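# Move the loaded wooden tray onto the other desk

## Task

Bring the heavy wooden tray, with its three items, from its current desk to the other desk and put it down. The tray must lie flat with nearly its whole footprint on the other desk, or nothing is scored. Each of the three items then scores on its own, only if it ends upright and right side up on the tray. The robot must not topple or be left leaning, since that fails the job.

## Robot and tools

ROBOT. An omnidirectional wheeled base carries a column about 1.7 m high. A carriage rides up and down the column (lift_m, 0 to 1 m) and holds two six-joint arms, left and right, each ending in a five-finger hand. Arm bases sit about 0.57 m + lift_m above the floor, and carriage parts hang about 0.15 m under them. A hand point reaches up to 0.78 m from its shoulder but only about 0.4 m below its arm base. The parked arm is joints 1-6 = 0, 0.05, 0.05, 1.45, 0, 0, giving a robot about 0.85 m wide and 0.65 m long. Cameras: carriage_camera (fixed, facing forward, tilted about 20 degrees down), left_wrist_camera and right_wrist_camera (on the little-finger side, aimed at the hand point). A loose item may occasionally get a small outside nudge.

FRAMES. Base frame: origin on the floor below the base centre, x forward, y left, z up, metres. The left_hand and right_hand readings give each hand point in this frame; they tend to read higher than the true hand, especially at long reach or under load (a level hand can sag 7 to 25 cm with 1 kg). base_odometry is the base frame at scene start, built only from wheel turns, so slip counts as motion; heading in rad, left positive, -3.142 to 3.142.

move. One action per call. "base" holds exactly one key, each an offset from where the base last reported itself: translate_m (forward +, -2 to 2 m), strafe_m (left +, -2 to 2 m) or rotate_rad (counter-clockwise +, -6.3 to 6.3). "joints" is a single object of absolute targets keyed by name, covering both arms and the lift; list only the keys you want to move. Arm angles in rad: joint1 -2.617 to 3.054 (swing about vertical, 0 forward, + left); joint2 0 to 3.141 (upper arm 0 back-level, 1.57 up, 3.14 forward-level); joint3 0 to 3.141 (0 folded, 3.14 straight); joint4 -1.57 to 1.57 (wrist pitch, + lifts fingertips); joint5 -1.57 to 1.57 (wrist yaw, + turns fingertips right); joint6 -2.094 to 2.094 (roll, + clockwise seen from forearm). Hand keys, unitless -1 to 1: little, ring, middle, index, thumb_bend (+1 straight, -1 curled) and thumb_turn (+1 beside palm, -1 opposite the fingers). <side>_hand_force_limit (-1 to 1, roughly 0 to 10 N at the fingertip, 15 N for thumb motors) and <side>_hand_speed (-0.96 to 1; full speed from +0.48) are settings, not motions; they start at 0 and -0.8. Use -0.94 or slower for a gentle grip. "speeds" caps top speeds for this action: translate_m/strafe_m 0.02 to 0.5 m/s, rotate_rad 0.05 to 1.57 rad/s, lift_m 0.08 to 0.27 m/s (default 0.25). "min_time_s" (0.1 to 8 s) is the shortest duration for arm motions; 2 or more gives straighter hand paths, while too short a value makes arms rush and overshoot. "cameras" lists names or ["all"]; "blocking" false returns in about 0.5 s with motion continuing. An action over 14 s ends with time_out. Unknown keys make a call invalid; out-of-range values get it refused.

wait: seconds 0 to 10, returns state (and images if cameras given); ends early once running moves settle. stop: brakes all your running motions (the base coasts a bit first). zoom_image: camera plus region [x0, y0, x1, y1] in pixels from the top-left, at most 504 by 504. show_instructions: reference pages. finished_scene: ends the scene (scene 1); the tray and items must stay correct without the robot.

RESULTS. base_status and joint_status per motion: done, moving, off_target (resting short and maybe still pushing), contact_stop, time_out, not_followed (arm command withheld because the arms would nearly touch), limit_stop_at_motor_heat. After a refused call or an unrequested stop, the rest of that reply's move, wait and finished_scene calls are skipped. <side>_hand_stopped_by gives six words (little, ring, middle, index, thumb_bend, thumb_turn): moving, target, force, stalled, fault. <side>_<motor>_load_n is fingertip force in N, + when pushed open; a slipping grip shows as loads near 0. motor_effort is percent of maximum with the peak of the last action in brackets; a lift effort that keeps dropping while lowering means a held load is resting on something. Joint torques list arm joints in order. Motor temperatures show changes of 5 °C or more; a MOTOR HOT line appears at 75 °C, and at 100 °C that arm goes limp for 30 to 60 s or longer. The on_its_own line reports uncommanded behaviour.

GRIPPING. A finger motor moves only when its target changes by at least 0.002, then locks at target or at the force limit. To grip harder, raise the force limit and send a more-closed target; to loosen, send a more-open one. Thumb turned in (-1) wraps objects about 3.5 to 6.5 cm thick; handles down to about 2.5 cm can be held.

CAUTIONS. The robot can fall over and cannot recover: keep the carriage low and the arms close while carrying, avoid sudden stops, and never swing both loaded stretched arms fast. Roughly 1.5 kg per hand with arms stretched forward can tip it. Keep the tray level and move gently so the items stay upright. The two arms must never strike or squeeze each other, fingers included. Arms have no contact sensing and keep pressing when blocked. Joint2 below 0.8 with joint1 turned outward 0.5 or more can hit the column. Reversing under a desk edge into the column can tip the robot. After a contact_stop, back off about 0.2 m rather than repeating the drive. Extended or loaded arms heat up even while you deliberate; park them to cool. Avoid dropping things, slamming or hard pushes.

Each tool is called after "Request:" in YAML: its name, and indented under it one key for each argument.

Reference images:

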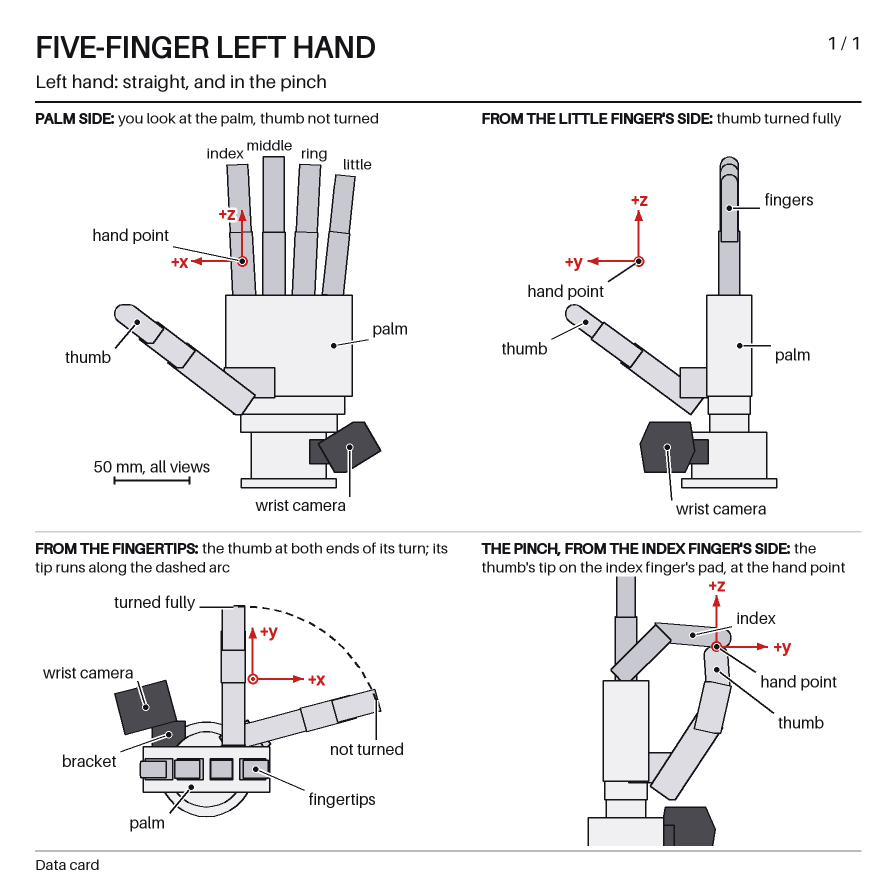

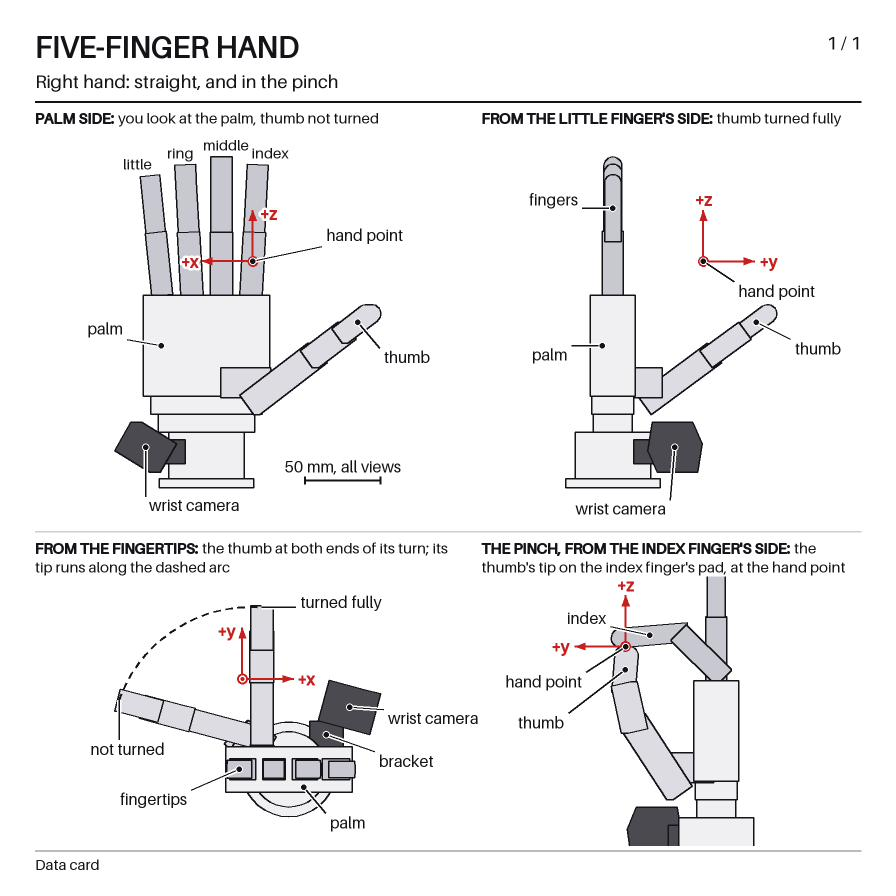

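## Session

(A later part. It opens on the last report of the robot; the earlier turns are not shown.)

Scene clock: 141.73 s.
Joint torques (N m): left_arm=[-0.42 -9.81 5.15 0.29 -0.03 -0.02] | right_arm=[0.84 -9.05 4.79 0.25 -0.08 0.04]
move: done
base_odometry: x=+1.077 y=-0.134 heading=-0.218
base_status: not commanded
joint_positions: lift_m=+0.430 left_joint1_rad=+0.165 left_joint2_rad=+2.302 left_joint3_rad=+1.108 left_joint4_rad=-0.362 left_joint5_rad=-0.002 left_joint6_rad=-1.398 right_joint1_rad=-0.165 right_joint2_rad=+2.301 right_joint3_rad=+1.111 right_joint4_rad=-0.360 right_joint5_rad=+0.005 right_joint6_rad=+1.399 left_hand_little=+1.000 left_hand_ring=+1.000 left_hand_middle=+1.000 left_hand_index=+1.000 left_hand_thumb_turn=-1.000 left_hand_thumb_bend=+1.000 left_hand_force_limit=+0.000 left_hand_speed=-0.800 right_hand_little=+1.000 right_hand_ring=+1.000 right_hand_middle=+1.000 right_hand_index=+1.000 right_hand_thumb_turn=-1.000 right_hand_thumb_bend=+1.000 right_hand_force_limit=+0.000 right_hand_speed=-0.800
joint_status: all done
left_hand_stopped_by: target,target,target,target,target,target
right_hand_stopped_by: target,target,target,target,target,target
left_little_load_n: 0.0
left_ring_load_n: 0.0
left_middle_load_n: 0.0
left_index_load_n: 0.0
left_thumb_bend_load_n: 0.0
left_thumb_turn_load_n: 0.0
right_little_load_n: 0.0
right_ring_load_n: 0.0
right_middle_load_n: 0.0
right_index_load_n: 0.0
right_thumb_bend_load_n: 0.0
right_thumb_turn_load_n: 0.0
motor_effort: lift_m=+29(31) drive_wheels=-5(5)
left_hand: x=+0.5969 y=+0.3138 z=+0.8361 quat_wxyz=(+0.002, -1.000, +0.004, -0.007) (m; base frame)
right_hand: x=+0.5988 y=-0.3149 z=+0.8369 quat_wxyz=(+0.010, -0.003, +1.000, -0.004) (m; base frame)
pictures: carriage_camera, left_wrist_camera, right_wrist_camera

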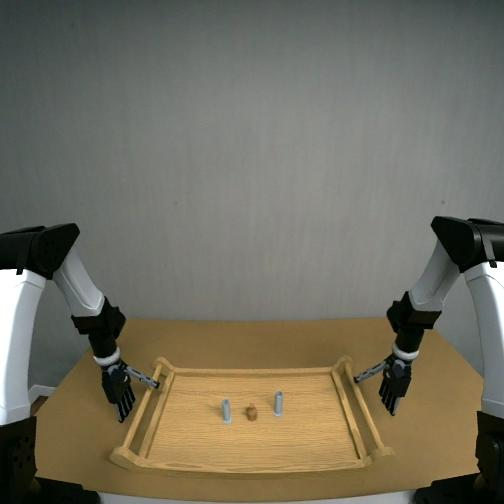

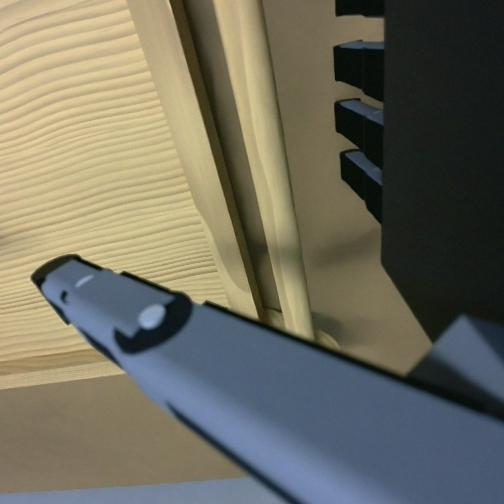

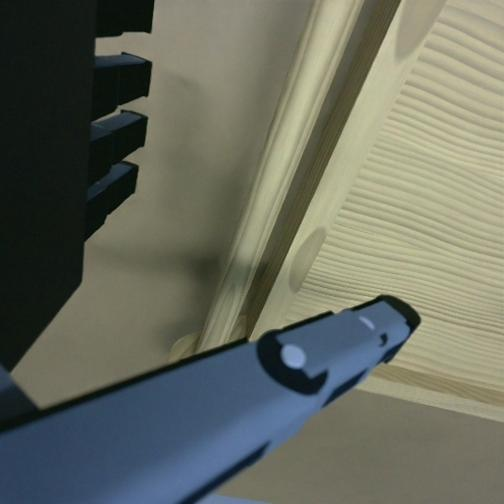

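Request:
zoom_image:
  camera: "carriage_camera"
  region: [105, 380, 165, 440]

Request:
zoom_image:
  camera: "carriage_camera"
  region: [350, 370, 410, 430]

Scaled by 8.400 from the camera's 504x504 image, which has a finer 720x720 frame.

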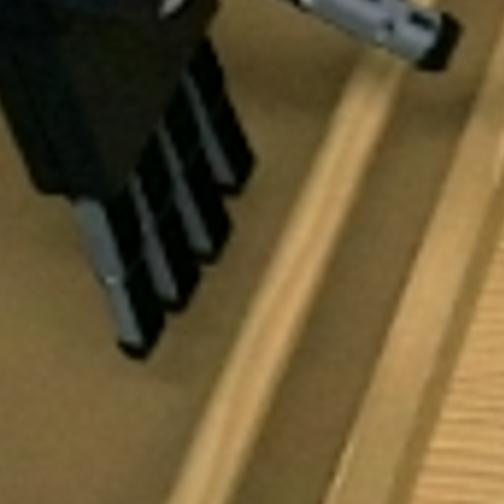

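Scaled by 8.400 from the camera's 504x504 image, which has a finer 720x720 frame.

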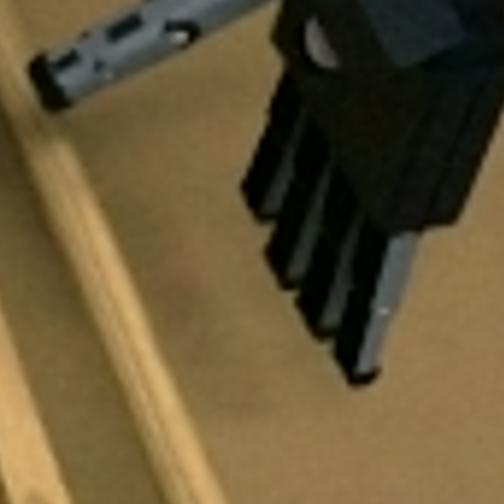

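Request:
move:
  joints: {"left_joint1_rad": 0.28, "left_joint2_rad": 2.3, "left_joint3_rad": 1.12, "left_joint4_rad": -0.36, "left_joint5_rad": 0, "left_joint6_rad": -1.29, "right_joint1_rad": -0.28, "right_joint2_rad": 2.31, "right_joint3_rad": 1.12, "right_joint4_rad": -0.36, "right_joint5_rad": 0, "right_joint6_rad": 1.29, "left_hand_little": 0, "left_hand_ring": 0, "left_hand_middle": 0, "left_hand_index": 0, "right_hand_little": 0, "right_hand_ring": 0, "right_hand_middle": 0, "right_hand_index": 0}
  min_time_s: 2
  cameras: ["all"]

Request:
zoom_image:
  camera: "carriage_camera"
  region: [80, 340, 200, 460]

Scene clock: 173.63 s.
Joint torques (N m): left_arm=[0.61 -9.69 5.15 0.25 -0.02 0.22] | right_arm=[-0.23 -9.09 4.75 0.14 -0.09 -0.18]
move: done
base_odometry: x=+1.077 y=-0.134 heading=-0.218
base_status: not commanded
joint_positions: lift_m=+0.430 left_joint1_rad=+0.275 left_joint2_rad=+2.302 left_joint3_rad=+1.108 left_joint4_rad=-0.362 left_joint5_rad=-0.002 left_joint6_rad=-1.303 right_joint1_rad=-0.275 right_joint2_rad=+2.301 right_joint3_rad=+1.111 right_joint4_rad=-0.360 right_joint5_rad=+0.005 right_joint6_rad=+1.302 left_hand_little=+0.000 left_hand_ring=+0.000 left_hand_middle=+0.000 left_hand_index=+0.000 left_hand_thumb_turn=-1.000 left_hand_thumb_bend=+1.000 left_hand_force_limit=+0.000 left_hand_speed=-0.800 right_hand_little=+0.000 right_hand_ring=+0.000 right_hand_middle=+0.000 right_hand_index=+0.000 right_hand_thumb_turn=-1.000 right_hand_thumb_bend=+1.000 right_hand_force_limit=+0.000 right_hand_speed=-0.800
joint_status: all done
left_hand_stopped_by: target,target,target,target,target,target
right_hand_stopped_by: target,target,target,target,target,target
left_little_load_n: 0.0
left_ring_load_n: 0.0
left_middle_load_n: 0.0
left_index_load_n: 0.0
left_thumb_bend_load_n: 0.0
left_thumb_turn_load_n: 0.0
right_little_load_n: 0.0
right_ring_load_n: 0.0
right_middle_load_n: 0.5
right_index_load_n: 0.5
right_thumb_bend_load_n: 0.0
right_thumb_turn_load_n: 0.0
motor_effort: lift_m=+29(30) drive_wheels=+2(4)
left_hand: x=+0.5894 y=+0.3515 z=+0.8360 quat_wxyz=(+0.003, -1.000, -0.004, -0.007) (m; base frame)
right_hand: x=+0.5911 y=-0.3523 z=+0.8367 quat_wxyz=(+0.009, +0.003, +1.000, -0.005) (m; base frame)
pictures: carriage_camera, left_wrist_camera, right_wrist_camera

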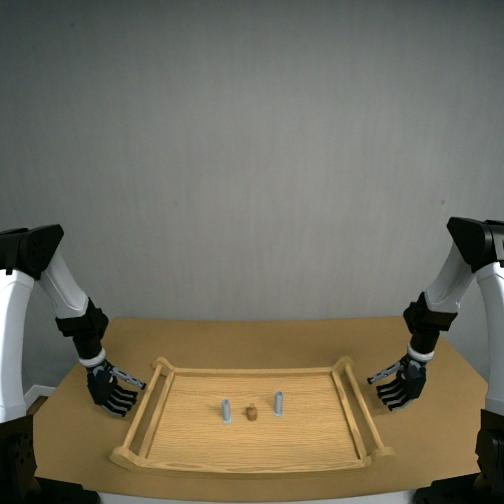

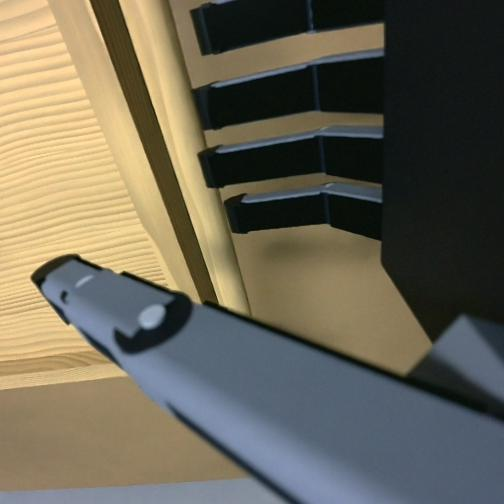

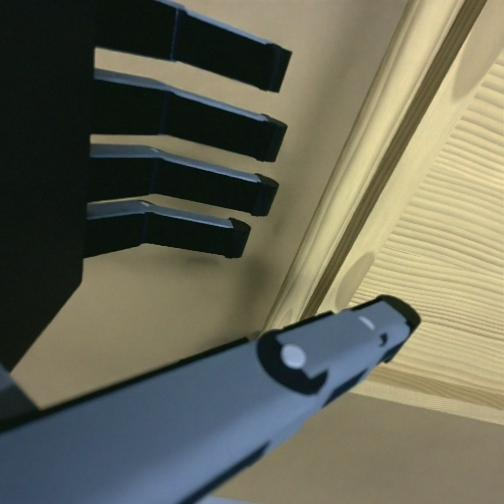

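Scaled by 4.200 from the camera's 504x504 image, which has a finer 720x720 frame.

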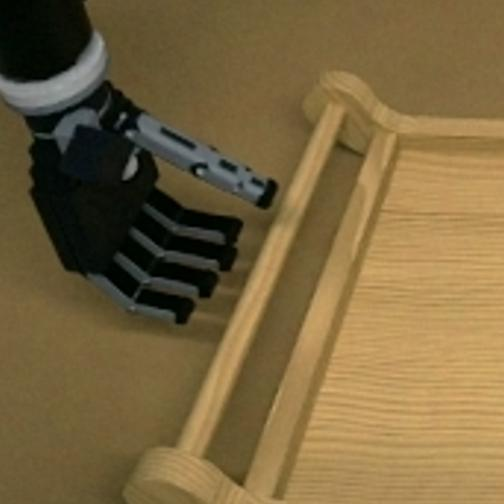

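Request:
move:
  joints: {"lift_m": 0.405}
  speeds: {"lift_m": 0.08}
  cameras: ["all"]

Request:
zoom_image:
  camera: "carriage_camera"
  region: [80, 340, 200, 460]

Request:
zoom_image:
  camera: "carriage_camera"
  region: [310, 340, 430, 460]

Scene clock: 176.37 s.
Joint torques (N m): left_arm=[0.95 -9.47 4.93 0.26 -0.02 0.21] | right_arm=[-0.29 -9.1 4.71 0.13 -0.09 -0.18]
move: done
base_odometry: x=+1.077 y=-0.134 heading=-0.218
base_status: not commanded
joint_positions: lift_m=+0.405 left_joint1_rad=+0.275 left_joint2_rad=+2.302 left_joint3_rad=+1.109 left_joint4_rad=-0.361 left_joint5_rad=-0.002 left_joint6_rad=-1.302 right_joint1_rad=-0.275 right_joint2_rad=+2.301 right_joint3_rad=+1.112 right_joint4_rad=-0.360 right_joint5_rad=+0.005 right_joint6_rad=+1.301 left_hand_little=+0.000 left_hand_ring=+0.000 left_hand_middle=+0.000 left_hand_index=+0.000 left_hand_thumb_turn=-1.000 left_hand_thumb_bend=+1.000 left_hand_force_limit=+0.000 left_hand_speed=-0.800 right_hand_little=+0.000 right_hand_ring=+0.000 right_hand_middle=+0.000 right_hand_index=+0.000 right_hand_thumb_turn=-1.000 right_hand_thumb_bend=+1.000 right_hand_force_limit=+0.000 right_hand_speed=-0.800
joint_status: all done
left_hand_stopped_by: target,target,target,target,target,target
right_hand_stopped_by: target,target,target,target,target,target
left_little_load_n: 0.5
left_ring_load_n: 0.0
left_middle_load_n: 0.0
left_index_load_n: 0.0
left_thumb_bend_load_n: 0.0
left_thumb_turn_load_n: 0.0
right_little_load_n: 0.0
right_ring_load_n: 0.0
right_middle_load_n: 0.0
right_index_load_n: 0.0
right_thumb_bend_load_n: 0.0
right_thumb_turn_load_n: 0.0
motor_effort: lift_m=+25(28) drive_wheels=-5(5)
left_hand: x=+0.5900 y=+0.3517 z=+0.8112 quat_wxyz=(+0.003, -1.000, -0.003, -0.008) (m; base frame)
right_hand: x=+0.5915 y=-0.3524 z=+0.8119 quat_wxyz=(+0.010, +0.003, +1.000, -0.005) (m; base frame)
pictures: carriage_camera, left_wrist_camera, right_wrist_camera

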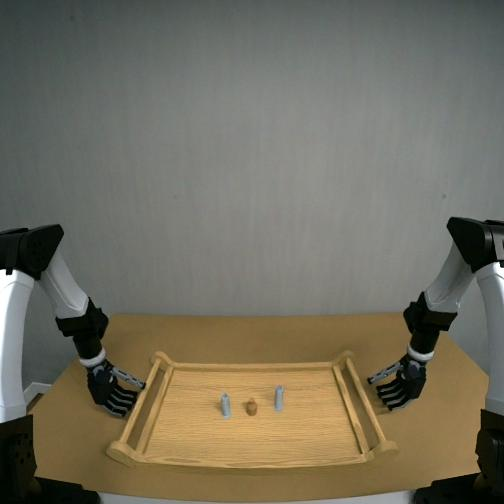

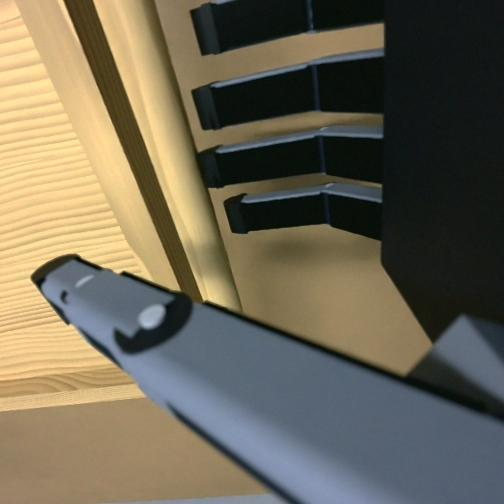

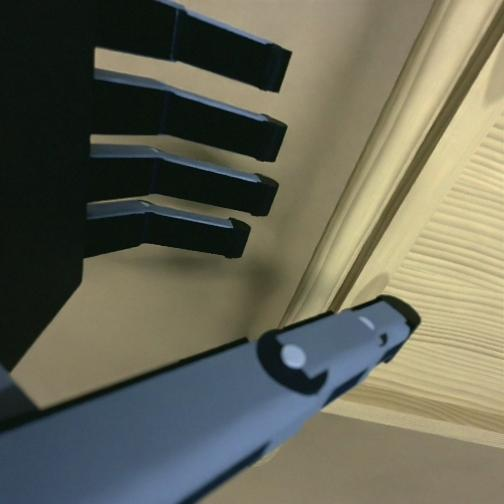

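Scaled by 4.200 from the camera's 504x504 image, which has a finer 720x720 frame.

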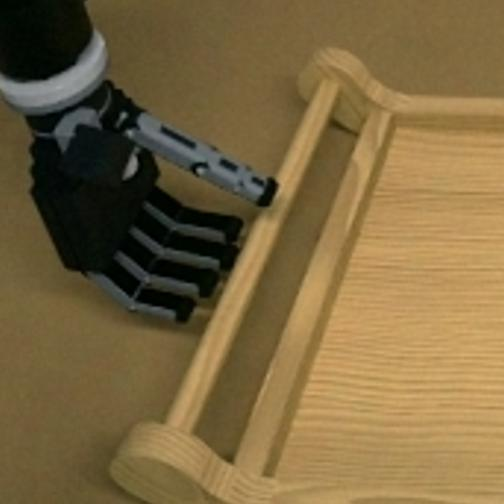

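Scaled by 4.200 from the camera's 504x504 image, which has a finer 720x720 frame.

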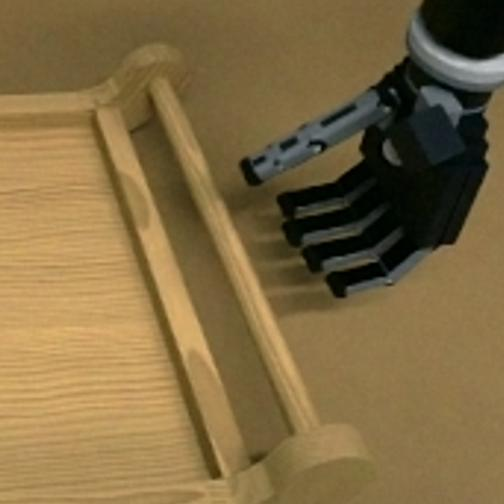

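Request:
move:
  joints: {"left_hand_thumb_turn": 1, "right_hand_thumb_turn": 1}
  cameras: []

Request:
move:
  joints: {"lift_m": 0.388}
  speeds: {"lift_m": 0.08}
  cameras: ["all"]

Request:
zoom_image:
  camera: "carriage_camera"
  region: [80, 340, 200, 460]

Request:
zoom_image:
  camera: "carriage_camera"
  region: [310, 340, 430, 460]

Request:
zoom_image:
  camera: "left_wrist_camera"
  region: [60, 0, 380, 320]

Scene clock: 191.27 s.
Joint torques (N m): left_arm=[0.62 -9.65 5.07 0.27 -0.03 0.21] | right_arm=[-0.23 -9.11 4.7 0.16 -0.09 -0.18]
Motor temperatures (°C): left_arm=[19 31 27 21 20 19] | right_arm=[21 31 25 22 22 19]
move: done
base_odometry: x=+1.077 y=-0.134 heading=-0.218
base_status: not commanded
joint_positions: lift_m=+0.405 left_joint1_rad=+0.275 left_joint2_rad=+2.302 left_joint3_rad=+1.109 left_joint4_rad=-0.361 left_joint5_rad=-0.002 left_joint6_rad=-1.301 right_joint1_rad=-0.275 right_joint2_rad=+2.301 right_joint3_rad=+1.112 right_joint4_rad=-0.360 right_joint5_rad=+0.005 right_joint6_rad=+1.300 left_hand_little=+0.000 left_hand_ring=+0.000 left_hand_middle=+0.000 left_hand_index=+0.000 left_hand_thumb_turn=+1.000 left_hand_thumb_bend=+1.000 left_hand_force_limit=+0.000 left_hand_speed=-0.800 right_hand_little=+0.000 right_hand_ring=+0.000 right_hand_middle=+0.000 right_hand_index=+0.000 right_hand_thumb_turn=+1.000 right_hand_thumb_bend=+1.000 right_hand_force_limit=+0.000 right_hand_speed=-0.800
joint_status: all done
left_hand_stopped_by: target,target,target,target,target,target
right_hand_stopped_by: target,target,target,target,target,target
left_little_load_n: 0.0
left_ring_load_n: 0.0
left_middle_load_n: 0.0
left_index_load_n: 0.0
left_thumb_bend_load_n: 0.0
left_thumb_turn_load_n: 0.5
right_little_load_n: 0.0
right_ring_load_n: 0.0
right_middle_load_n: 0.0
right_index_load_n: 0.0
right_thumb_bend_load_n: -0.5
right_thumb_turn_load_n: 0.0
motor_effort: lift_m=+26(31) drive_wheels=+2(4)
left_hand: x=+0.5899 y=+0.3516 z=+0.8112 quat_wxyz=(+0.003, -1.000, -0.003, -0.008) (m; base frame)
right_hand: x=+0.5915 y=-0.3524 z=+0.8119 quat_wxyz=(+0.010, +0.002, +1.000, -0.005) (m; base frame)
pictures: none
No camera images: "cameras" was empty.

Scene clock: 191.83 s.
Joint torques (N m): left_arm=[0.66 -9.57 4.83 0.27 -0.03 0.21] | right_arm=[-0.21 -9.13 4.67 0.16 -0.09 -0.17]
move: done
base_odometry: x=+1.077 y=-0.134 heading=-0.218
base_status: not commanded
joint_positions: lift_m=+0.388 left_joint1_rad=+0.275 left_joint2_rad=+2.303 left_joint3_rad=+1.110 left_joint4_rad=-0.361 left_joint5_rad=-0.002 left_joint6_rad=-1.301 right_joint1_rad=-0.275 right_joint2_rad=+2.302 right_joint3_rad=+1.112 right_joint4_rad=-0.360 right_joint5_rad=+0.005 right_joint6_rad=+1.300 left_hand_little=+0.000 left_hand_ring=+0.000 left_hand_middle=+0.000 left_hand_index=+0.000 left_hand_thumb_turn=+1.000 left_hand_thumb_bend=+1.000 left_hand_force_limit=+0.000 left_hand_speed=-0.800 right_hand_little=+0.000 right_hand_ring=+0.000 right_hand_middle=+0.000 right_hand_index=+0.000 right_hand_thumb_turn=+1.000 right_hand_thumb_bend=+1.000 right_hand_force_limit=+0.000 right_hand_speed=-0.800
joint_status: all done
left_hand_stopped_by: target,target,target,target,target,target
right_hand_stopped_by: target,target,target,target,target,target
left_little_load_n: 0.0
left_ring_load_n: 0.0
left_middle_load_n: 0.0
left_index_load_n: 0.0
left_thumb_bend_load_n: 0.0
left_thumb_turn_load_n: 0.0
right_little_load_n: 0.0
right_ring_load_n: 0.0
right_middle_load_n: 0.0
right_index_load_n: 0.0
right_thumb_bend_load_n: 0.0
right_thumb_turn_load_n: 0.0
motor_effort: lift_m=+26(30) drive_wheels=+2(5)
left_hand: x=+0.5902 y=+0.3517 z=+0.7942 quat_wxyz=(+0.003, -1.000, -0.003, -0.008) (m; base frame)
right_hand: x=+0.5915 y=-0.3524 z=+0.7948 quat_wxyz=(+0.010, +0.002, +1.000, -0.005) (m; base frame)
pictures: carriage_camera, left_wrist_camera, right_wrist_camera

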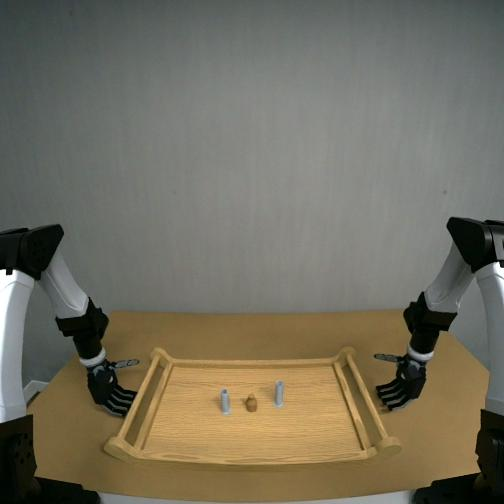

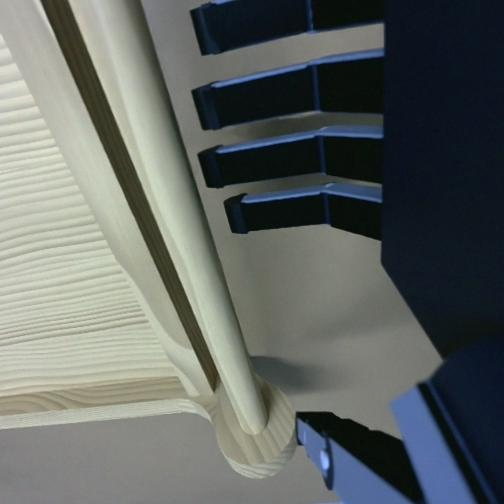

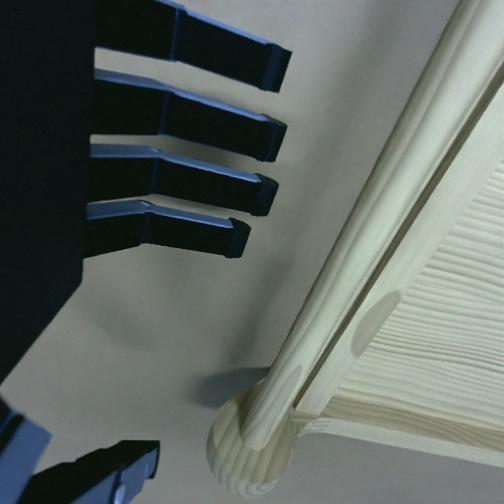

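Scaled by 4.200 from the camera's 504x504 image, which has a finer 720x720 frame.

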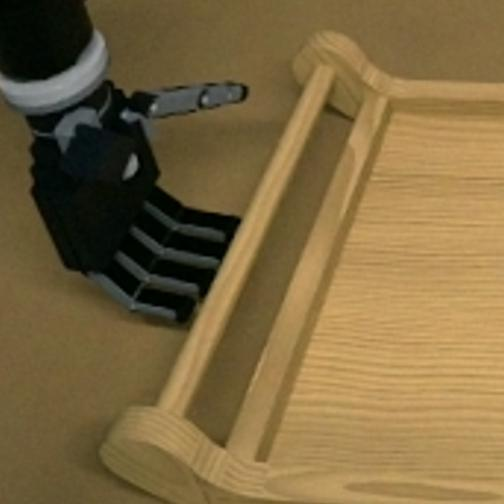

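Scaled by 4.200 from the camera's 504x504 image, which has a finer 720x720 frame.

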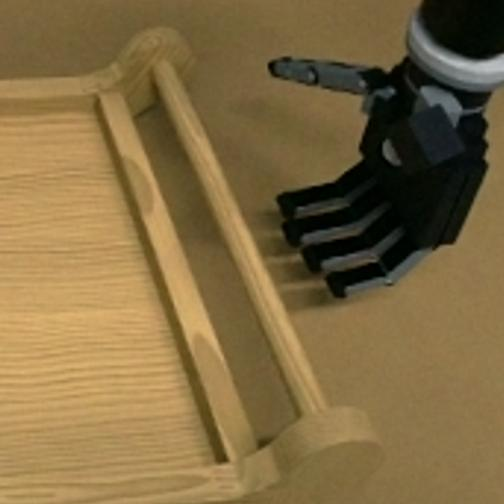

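Scaled by 1.575 from the camera's 504x504 image, which has a finer 720x720 frame.

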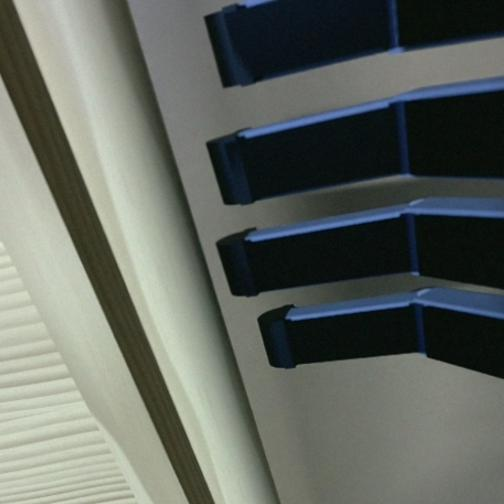

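Request:
zoom_image:
  camera: "left_wrist_camera"
  region: [80, 60, 280, 260]

Request:
zoom_image:
  camera: "carriage_camera"
  region: [110, 380, 150, 420]

Scaled by 2.520 from the camera's 504x504 image, which has a finer 720x720 frame.

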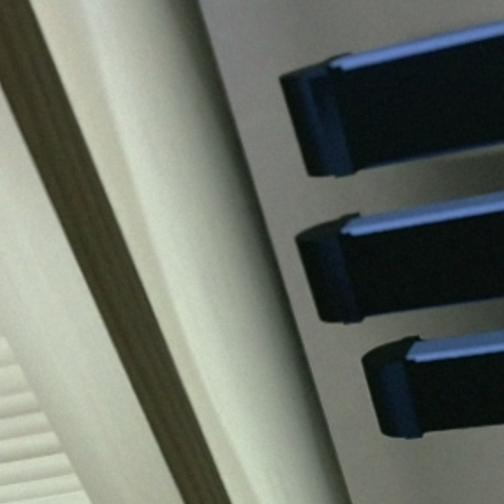

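Scaled by 12.600 from the camera's 504x504 image, which has a finer 720x720 frame.

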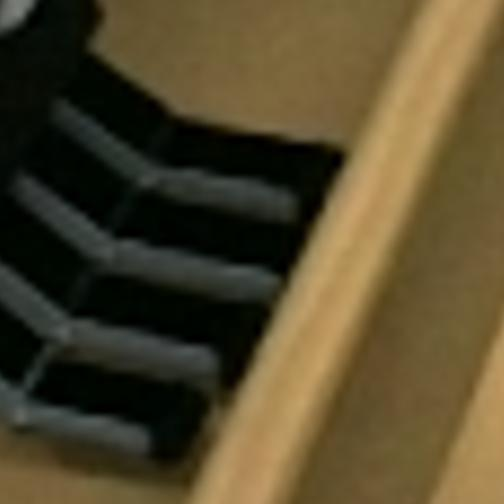

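Request:
move:
  joints: {"lift_m": 0.376}
  speeds: {"lift_m": 0.08}
  cameras: ["carriage_camera"]

Request:
zoom_image:
  camera: "carriage_camera"
  region: [90, 360, 160, 430]

Request:
zoom_image:
  camera: "carriage_camera"
  region: [350, 360, 420, 430]

Scene clock: 225.40 s.
Joint torques (N m): left_arm=[0.66 -9.52 5.23 0.21 -0.04 0.2] | right_arm=[-0.24 -9.16 4.57 0.16 -0.08 -0.17]
move: done
base_odometry: x=+1.077 y=-0.134 heading=-0.218
base_status: not commanded
joint_positions: lift_m=+0.376 left_joint1_rad=+0.275 left_joint2_rad=+2.303 left_joint3_rad=+1.110 left_joint4_rad=-0.360 left_joint5_rad=-0.002 left_joint6_rad=-1.301 right_joint1_rad=-0.275 right_joint2_rad=+2.302 right_joint3_rad=+1.113 right_joint4_rad=-0.359 right_joint5_rad=+0.005 right_joint6_rad=+1.300 left_hand_little=+0.000 left_hand_ring=+0.000 left_hand_middle=+0.000 left_hand_index=+0.000 left_hand_thumb_turn=+1.000 left_hand_thumb_bend=+1.000 left_hand_force_limit=+0.000 left_hand_speed=-0.800 right_hand_little=+0.000 right_hand_ring=+0.000 right_hand_middle=+0.000 right_hand_index=+0.000 right_hand_thumb_turn=+1.000 right_hand_thumb_bend=+1.000 right_hand_force_limit=+0.000 right_hand_speed=-0.800
joint_status: all done
left_hand_stopped_by: target,target,target,target,target,target
right_hand_stopped_by: target,target,target,target,target,target
left_little_load_n: 0.0
left_ring_load_n: 0.0
left_middle_load_n: 0.0
left_index_load_n: 0.0
left_thumb_bend_load_n: 0.0
left_thumb_turn_load_n: 0.0
right_little_load_n: 0.0
right_ring_load_n: 0.0
right_middle_load_n: 0.5
right_index_load_n: 0.0
right_thumb_bend_load_n: 0.0
right_thumb_turn_load_n: 0.0
motor_effort: lift_m=+26(27) drive_wheels=+3(5)
left_hand: x=+0.5902 y=+0.3517 z=+0.7821 quat_wxyz=(+0.003, -1.000, -0.003, -0.008) (m; base frame)
right_hand: x=+0.5920 y=-0.3525 z=+0.7829 quat_wxyz=(+0.010, +0.002, +1.000, -0.005) (m; base frame)
pictures: carriage_camera

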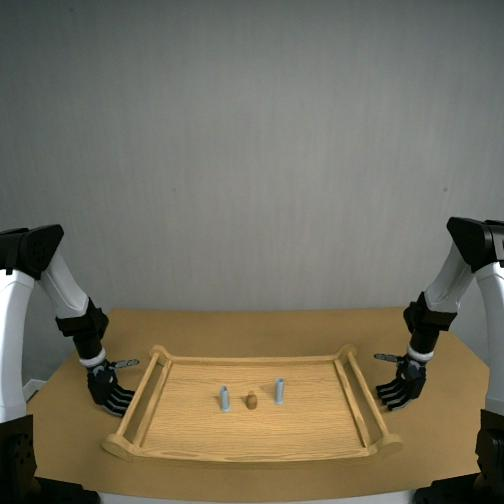

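Scaled by 7.200 from the camera's 504x504 image, which has a finer 720x720 frame.

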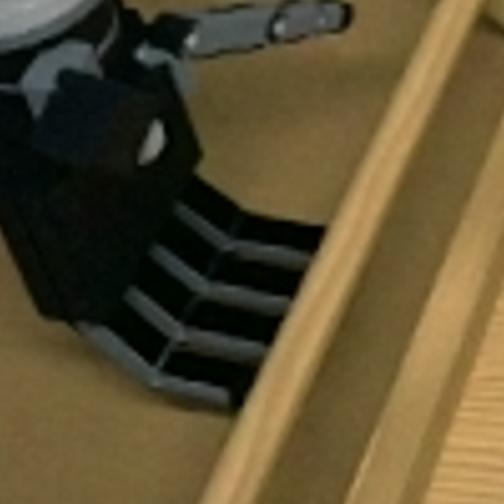

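Scaled by 7.200 from the camera's 504x504 image, which has a finer 720x720 frame.

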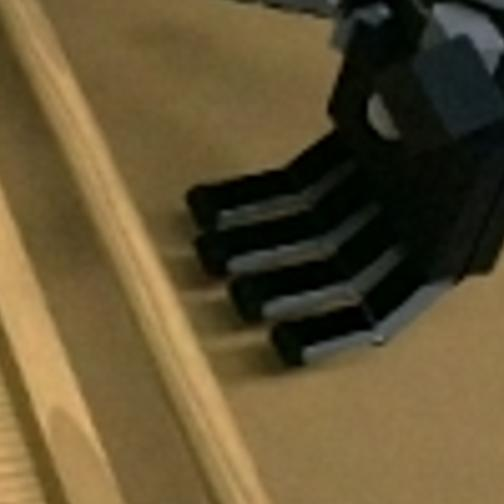

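Request:
move:
  joints: {"left_joint1_rad": 0.19, "left_joint6_rad": -1.385, "right_joint1_rad": -0.15, "right_joint6_rad": 1.425}
  min_time_s: 3
  cameras: ["all"]

Request:
zoom_image:
  camera: "carriage_camera"
  region: [90, 360, 160, 430]

Request:
zoom_image:
  camera: "carriage_camera"
  region: [350, 360, 420, 430]

Scene clock: 232.27 s.
Joint torques (N m): left_arm=[-0.39 -9.7 5.05 0.25 -0.03 -0.01] | right_arm=[0.87 -9.17 4.59 0.16 -0.09 0.04]
move: done
base_odometry: x=+1.077 y=-0.134 heading=-0.218
base_status: not commanded
joint_positions: lift_m=+0.376 left_joint1_rad=+0.195 left_joint2_rad=+2.303 left_joint3_rad=+1.110 left_joint4_rad=-0.360 left_joint5_rad=-0.002 left_joint6_rad=-1.372 right_joint1_rad=-0.156 right_joint2_rad=+2.302 right_joint3_rad=+1.113 right_joint4_rad=-0.359 right_joint5_rad=+0.005 right_joint6_rad=+1.414 left_hand_little=+0.000 left_hand_ring=+0.000 left_hand_middle=+0.000 left_hand_index=+0.000 left_hand_thumb_turn=+1.000 left_hand_thumb_bend=+1.000 left_hand_force_limit=+0.000 left_hand_speed=-0.800 right_hand_little=+0.000 right_hand_ring=+0.000 right_hand_middle=+0.000 right_hand_index=+0.000 right_hand_thumb_turn=+1.000 right_hand_thumb_bend=+1.000 right_hand_force_limit=+0.000 right_hand_speed=-0.800
joint_status: all done
left_hand_stopped_by: target,target,target,target,target,target
right_hand_stopped_by: target,target,target,target,target,target
left_little_load_n: 0.0
left_ring_load_n: 0.0
left_middle_load_n: 0.0
left_index_load_n: 0.0
left_thumb_bend_load_n: 0.0
left_thumb_turn_load_n: 0.0
right_little_load_n: 0.0
right_ring_load_n: 0.0
right_middle_load_n: 0.0
right_index_load_n: 0.0
right_thumb_bend_load_n: 0.0
right_thumb_turn_load_n: -0.5
motor_effort: lift_m=+23(30) drive_wheels=+3(4)
left_hand: x=+0.5962 y=+0.3246 z=+0.7822 quat_wxyz=(+0.003, -1.000, +0.002, -0.008) (m; base frame)
right_hand: x=+0.6006 y=-0.3118 z=+0.7831 quat_wxyz=(+0.011, -0.001, +1.000, -0.004) (m; base frame)
pictures: carriage_camera, left_wrist_camera, right_wrist_camera

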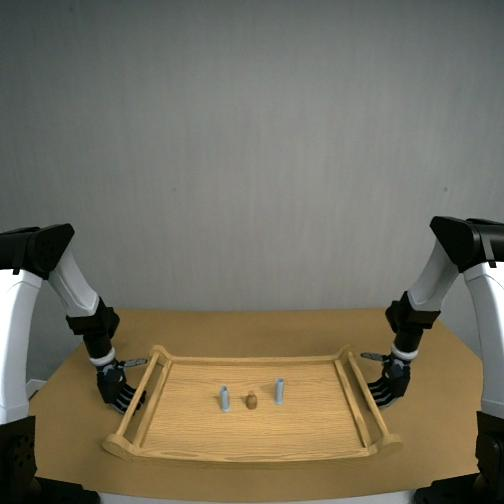

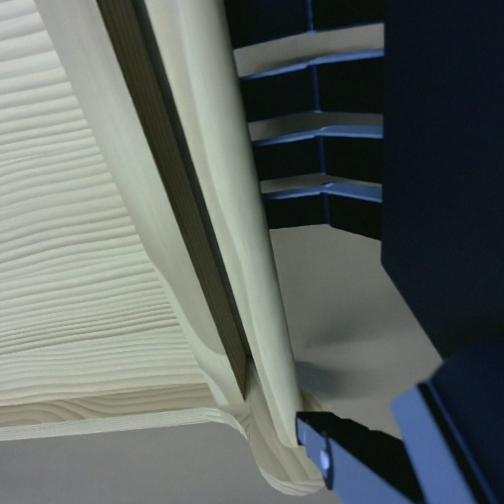

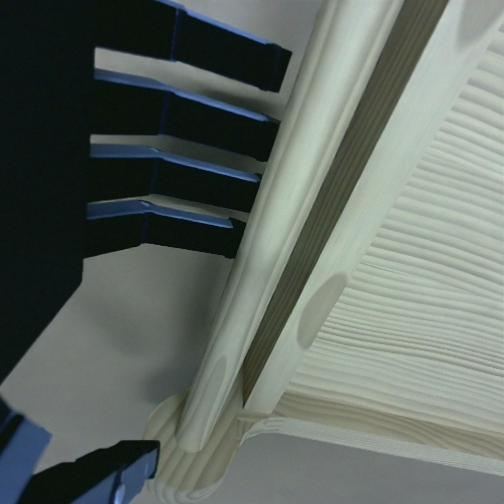

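Scaled by 7.200 from the camera's 504x504 image, which has a finer 720x720 frame.

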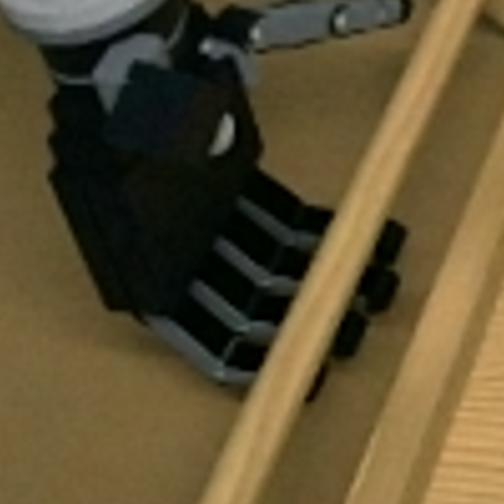

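Scaled by 7.200 from the camera's 504x504 image, which has a finer 720x720 frame.

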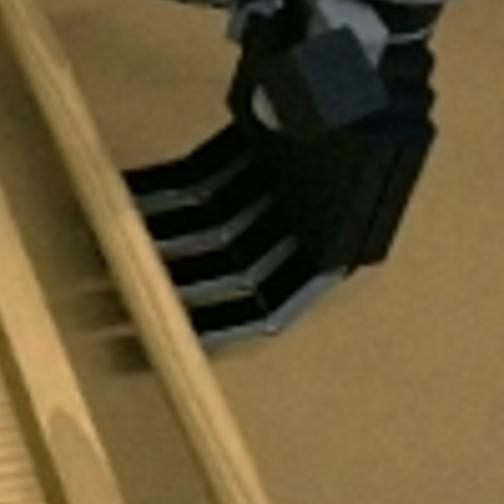

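Request:
move:
  joints: {"left_joint1_rad": 0.145, "left_joint6_rad": -1.43, "right_joint1_rad": -0.108, "right_joint6_rad": 1.467}
  min_time_s: 2
  cameras: ["all"]

Request:
zoom_image:
  camera: "carriage_camera"
  region: [90, 360, 160, 430]

Request:
zoom_image:
  camera: "carriage_camera"
  region: [340, 360, 410, 430]

Scene clock: 238.37 s.
Joint torques (N m): left_arm=[-0.44 -9.69 5.05 0.25 -0.03 -0.02] | right_arm=[0.85 -9.17 4.62 0.17 -0.09 0.03]
move: done
base_odometry: x=+1.077 y=-0.134 heading=-0.218
base_status: not commanded
joint_positions: lift_m=+0.376 left_joint1_rad=+0.151 left_joint2_rad=+2.303 left_joint3_rad=+1.110 left_joint4_rad=-0.360 left_joint5_rad=-0.002 left_joint6_rad=-1.417 right_joint1_rad=-0.114 right_joint2_rad=+2.302 right_joint3_rad=+1.113 right_joint4_rad=-0.359 right_joint5_rad=+0.005 right_joint6_rad=+1.455 left_hand_little=+0.000 left_hand_ring=+0.000 left_hand_middle=+0.000 left_hand_index=+0.000 left_hand_thumb_turn=+1.000 left_hand_thumb_bend=+1.000 left_hand_force_limit=+0.000 left_hand_speed=-0.800 right_hand_little=+0.000 right_hand_ring=+0.000 right_hand_middle=+0.000 right_hand_index=+0.000 right_hand_thumb_turn=+1.000 right_hand_thumb_bend=+1.000 right_hand_force_limit=+0.000 right_hand_speed=-0.800
joint_status: all done
left_hand_stopped_by: target,target,target,target,target,target
right_hand_stopped_by: target,target,target,target,target,target
left_little_load_n: 0.0
left_ring_load_n: 0.0
left_middle_load_n: 0.0
left_index_load_n: 0.0
left_thumb_bend_load_n: 0.0
left_thumb_turn_load_n: 0.0
right_little_load_n: 0.0
right_ring_load_n: 0.0
right_middle_load_n: 0.0
right_index_load_n: 0.0
right_thumb_bend_load_n: 0.0
right_thumb_turn_load_n: 0.0
motor_effort: lift_m=+28(30) drive_wheels=+3(4)
left_hand: x=+0.5989 y=+0.3093 z=+0.7822 quat_wxyz=(+0.002, -1.000, +0.002, -0.008) (m; base frame)
right_hand: x=+0.6026 y=-0.2973 z=+0.7832 quat_wxyz=(+0.011, -0.001, +1.000, -0.004) (m; base frame)
pictures: carriage_camera, left_wrist_camera, right_wrist_camera

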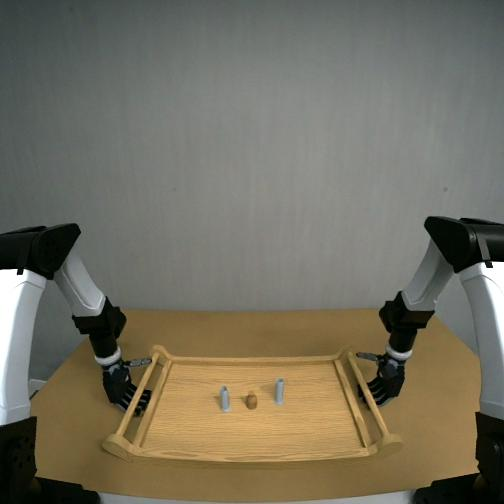

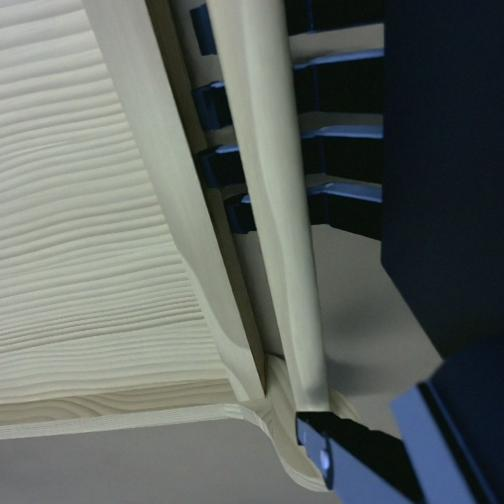

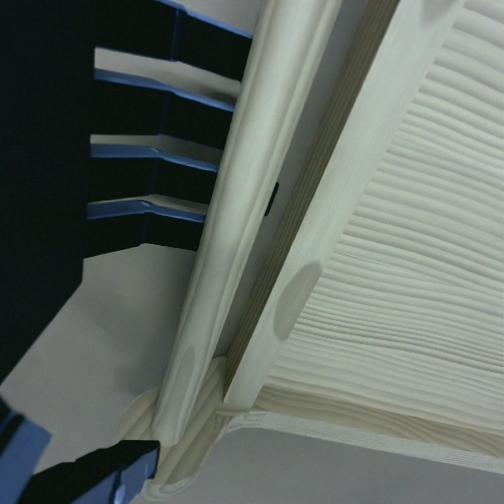

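Scaled by 7.200 from the camera's 504x504 image, which has a finer 720x720 frame.

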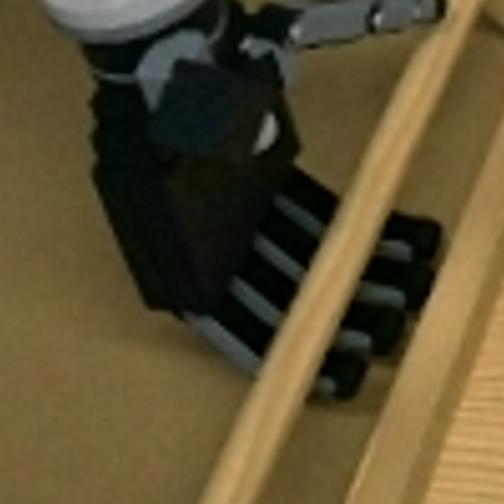

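Scaled by 7.200 from the camera's 504x504 image, which has a finer 720x720 frame.

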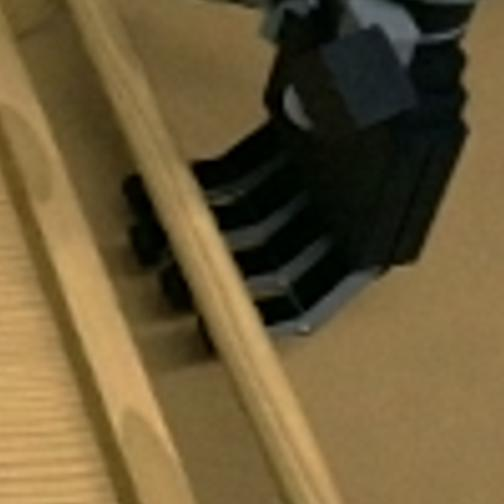

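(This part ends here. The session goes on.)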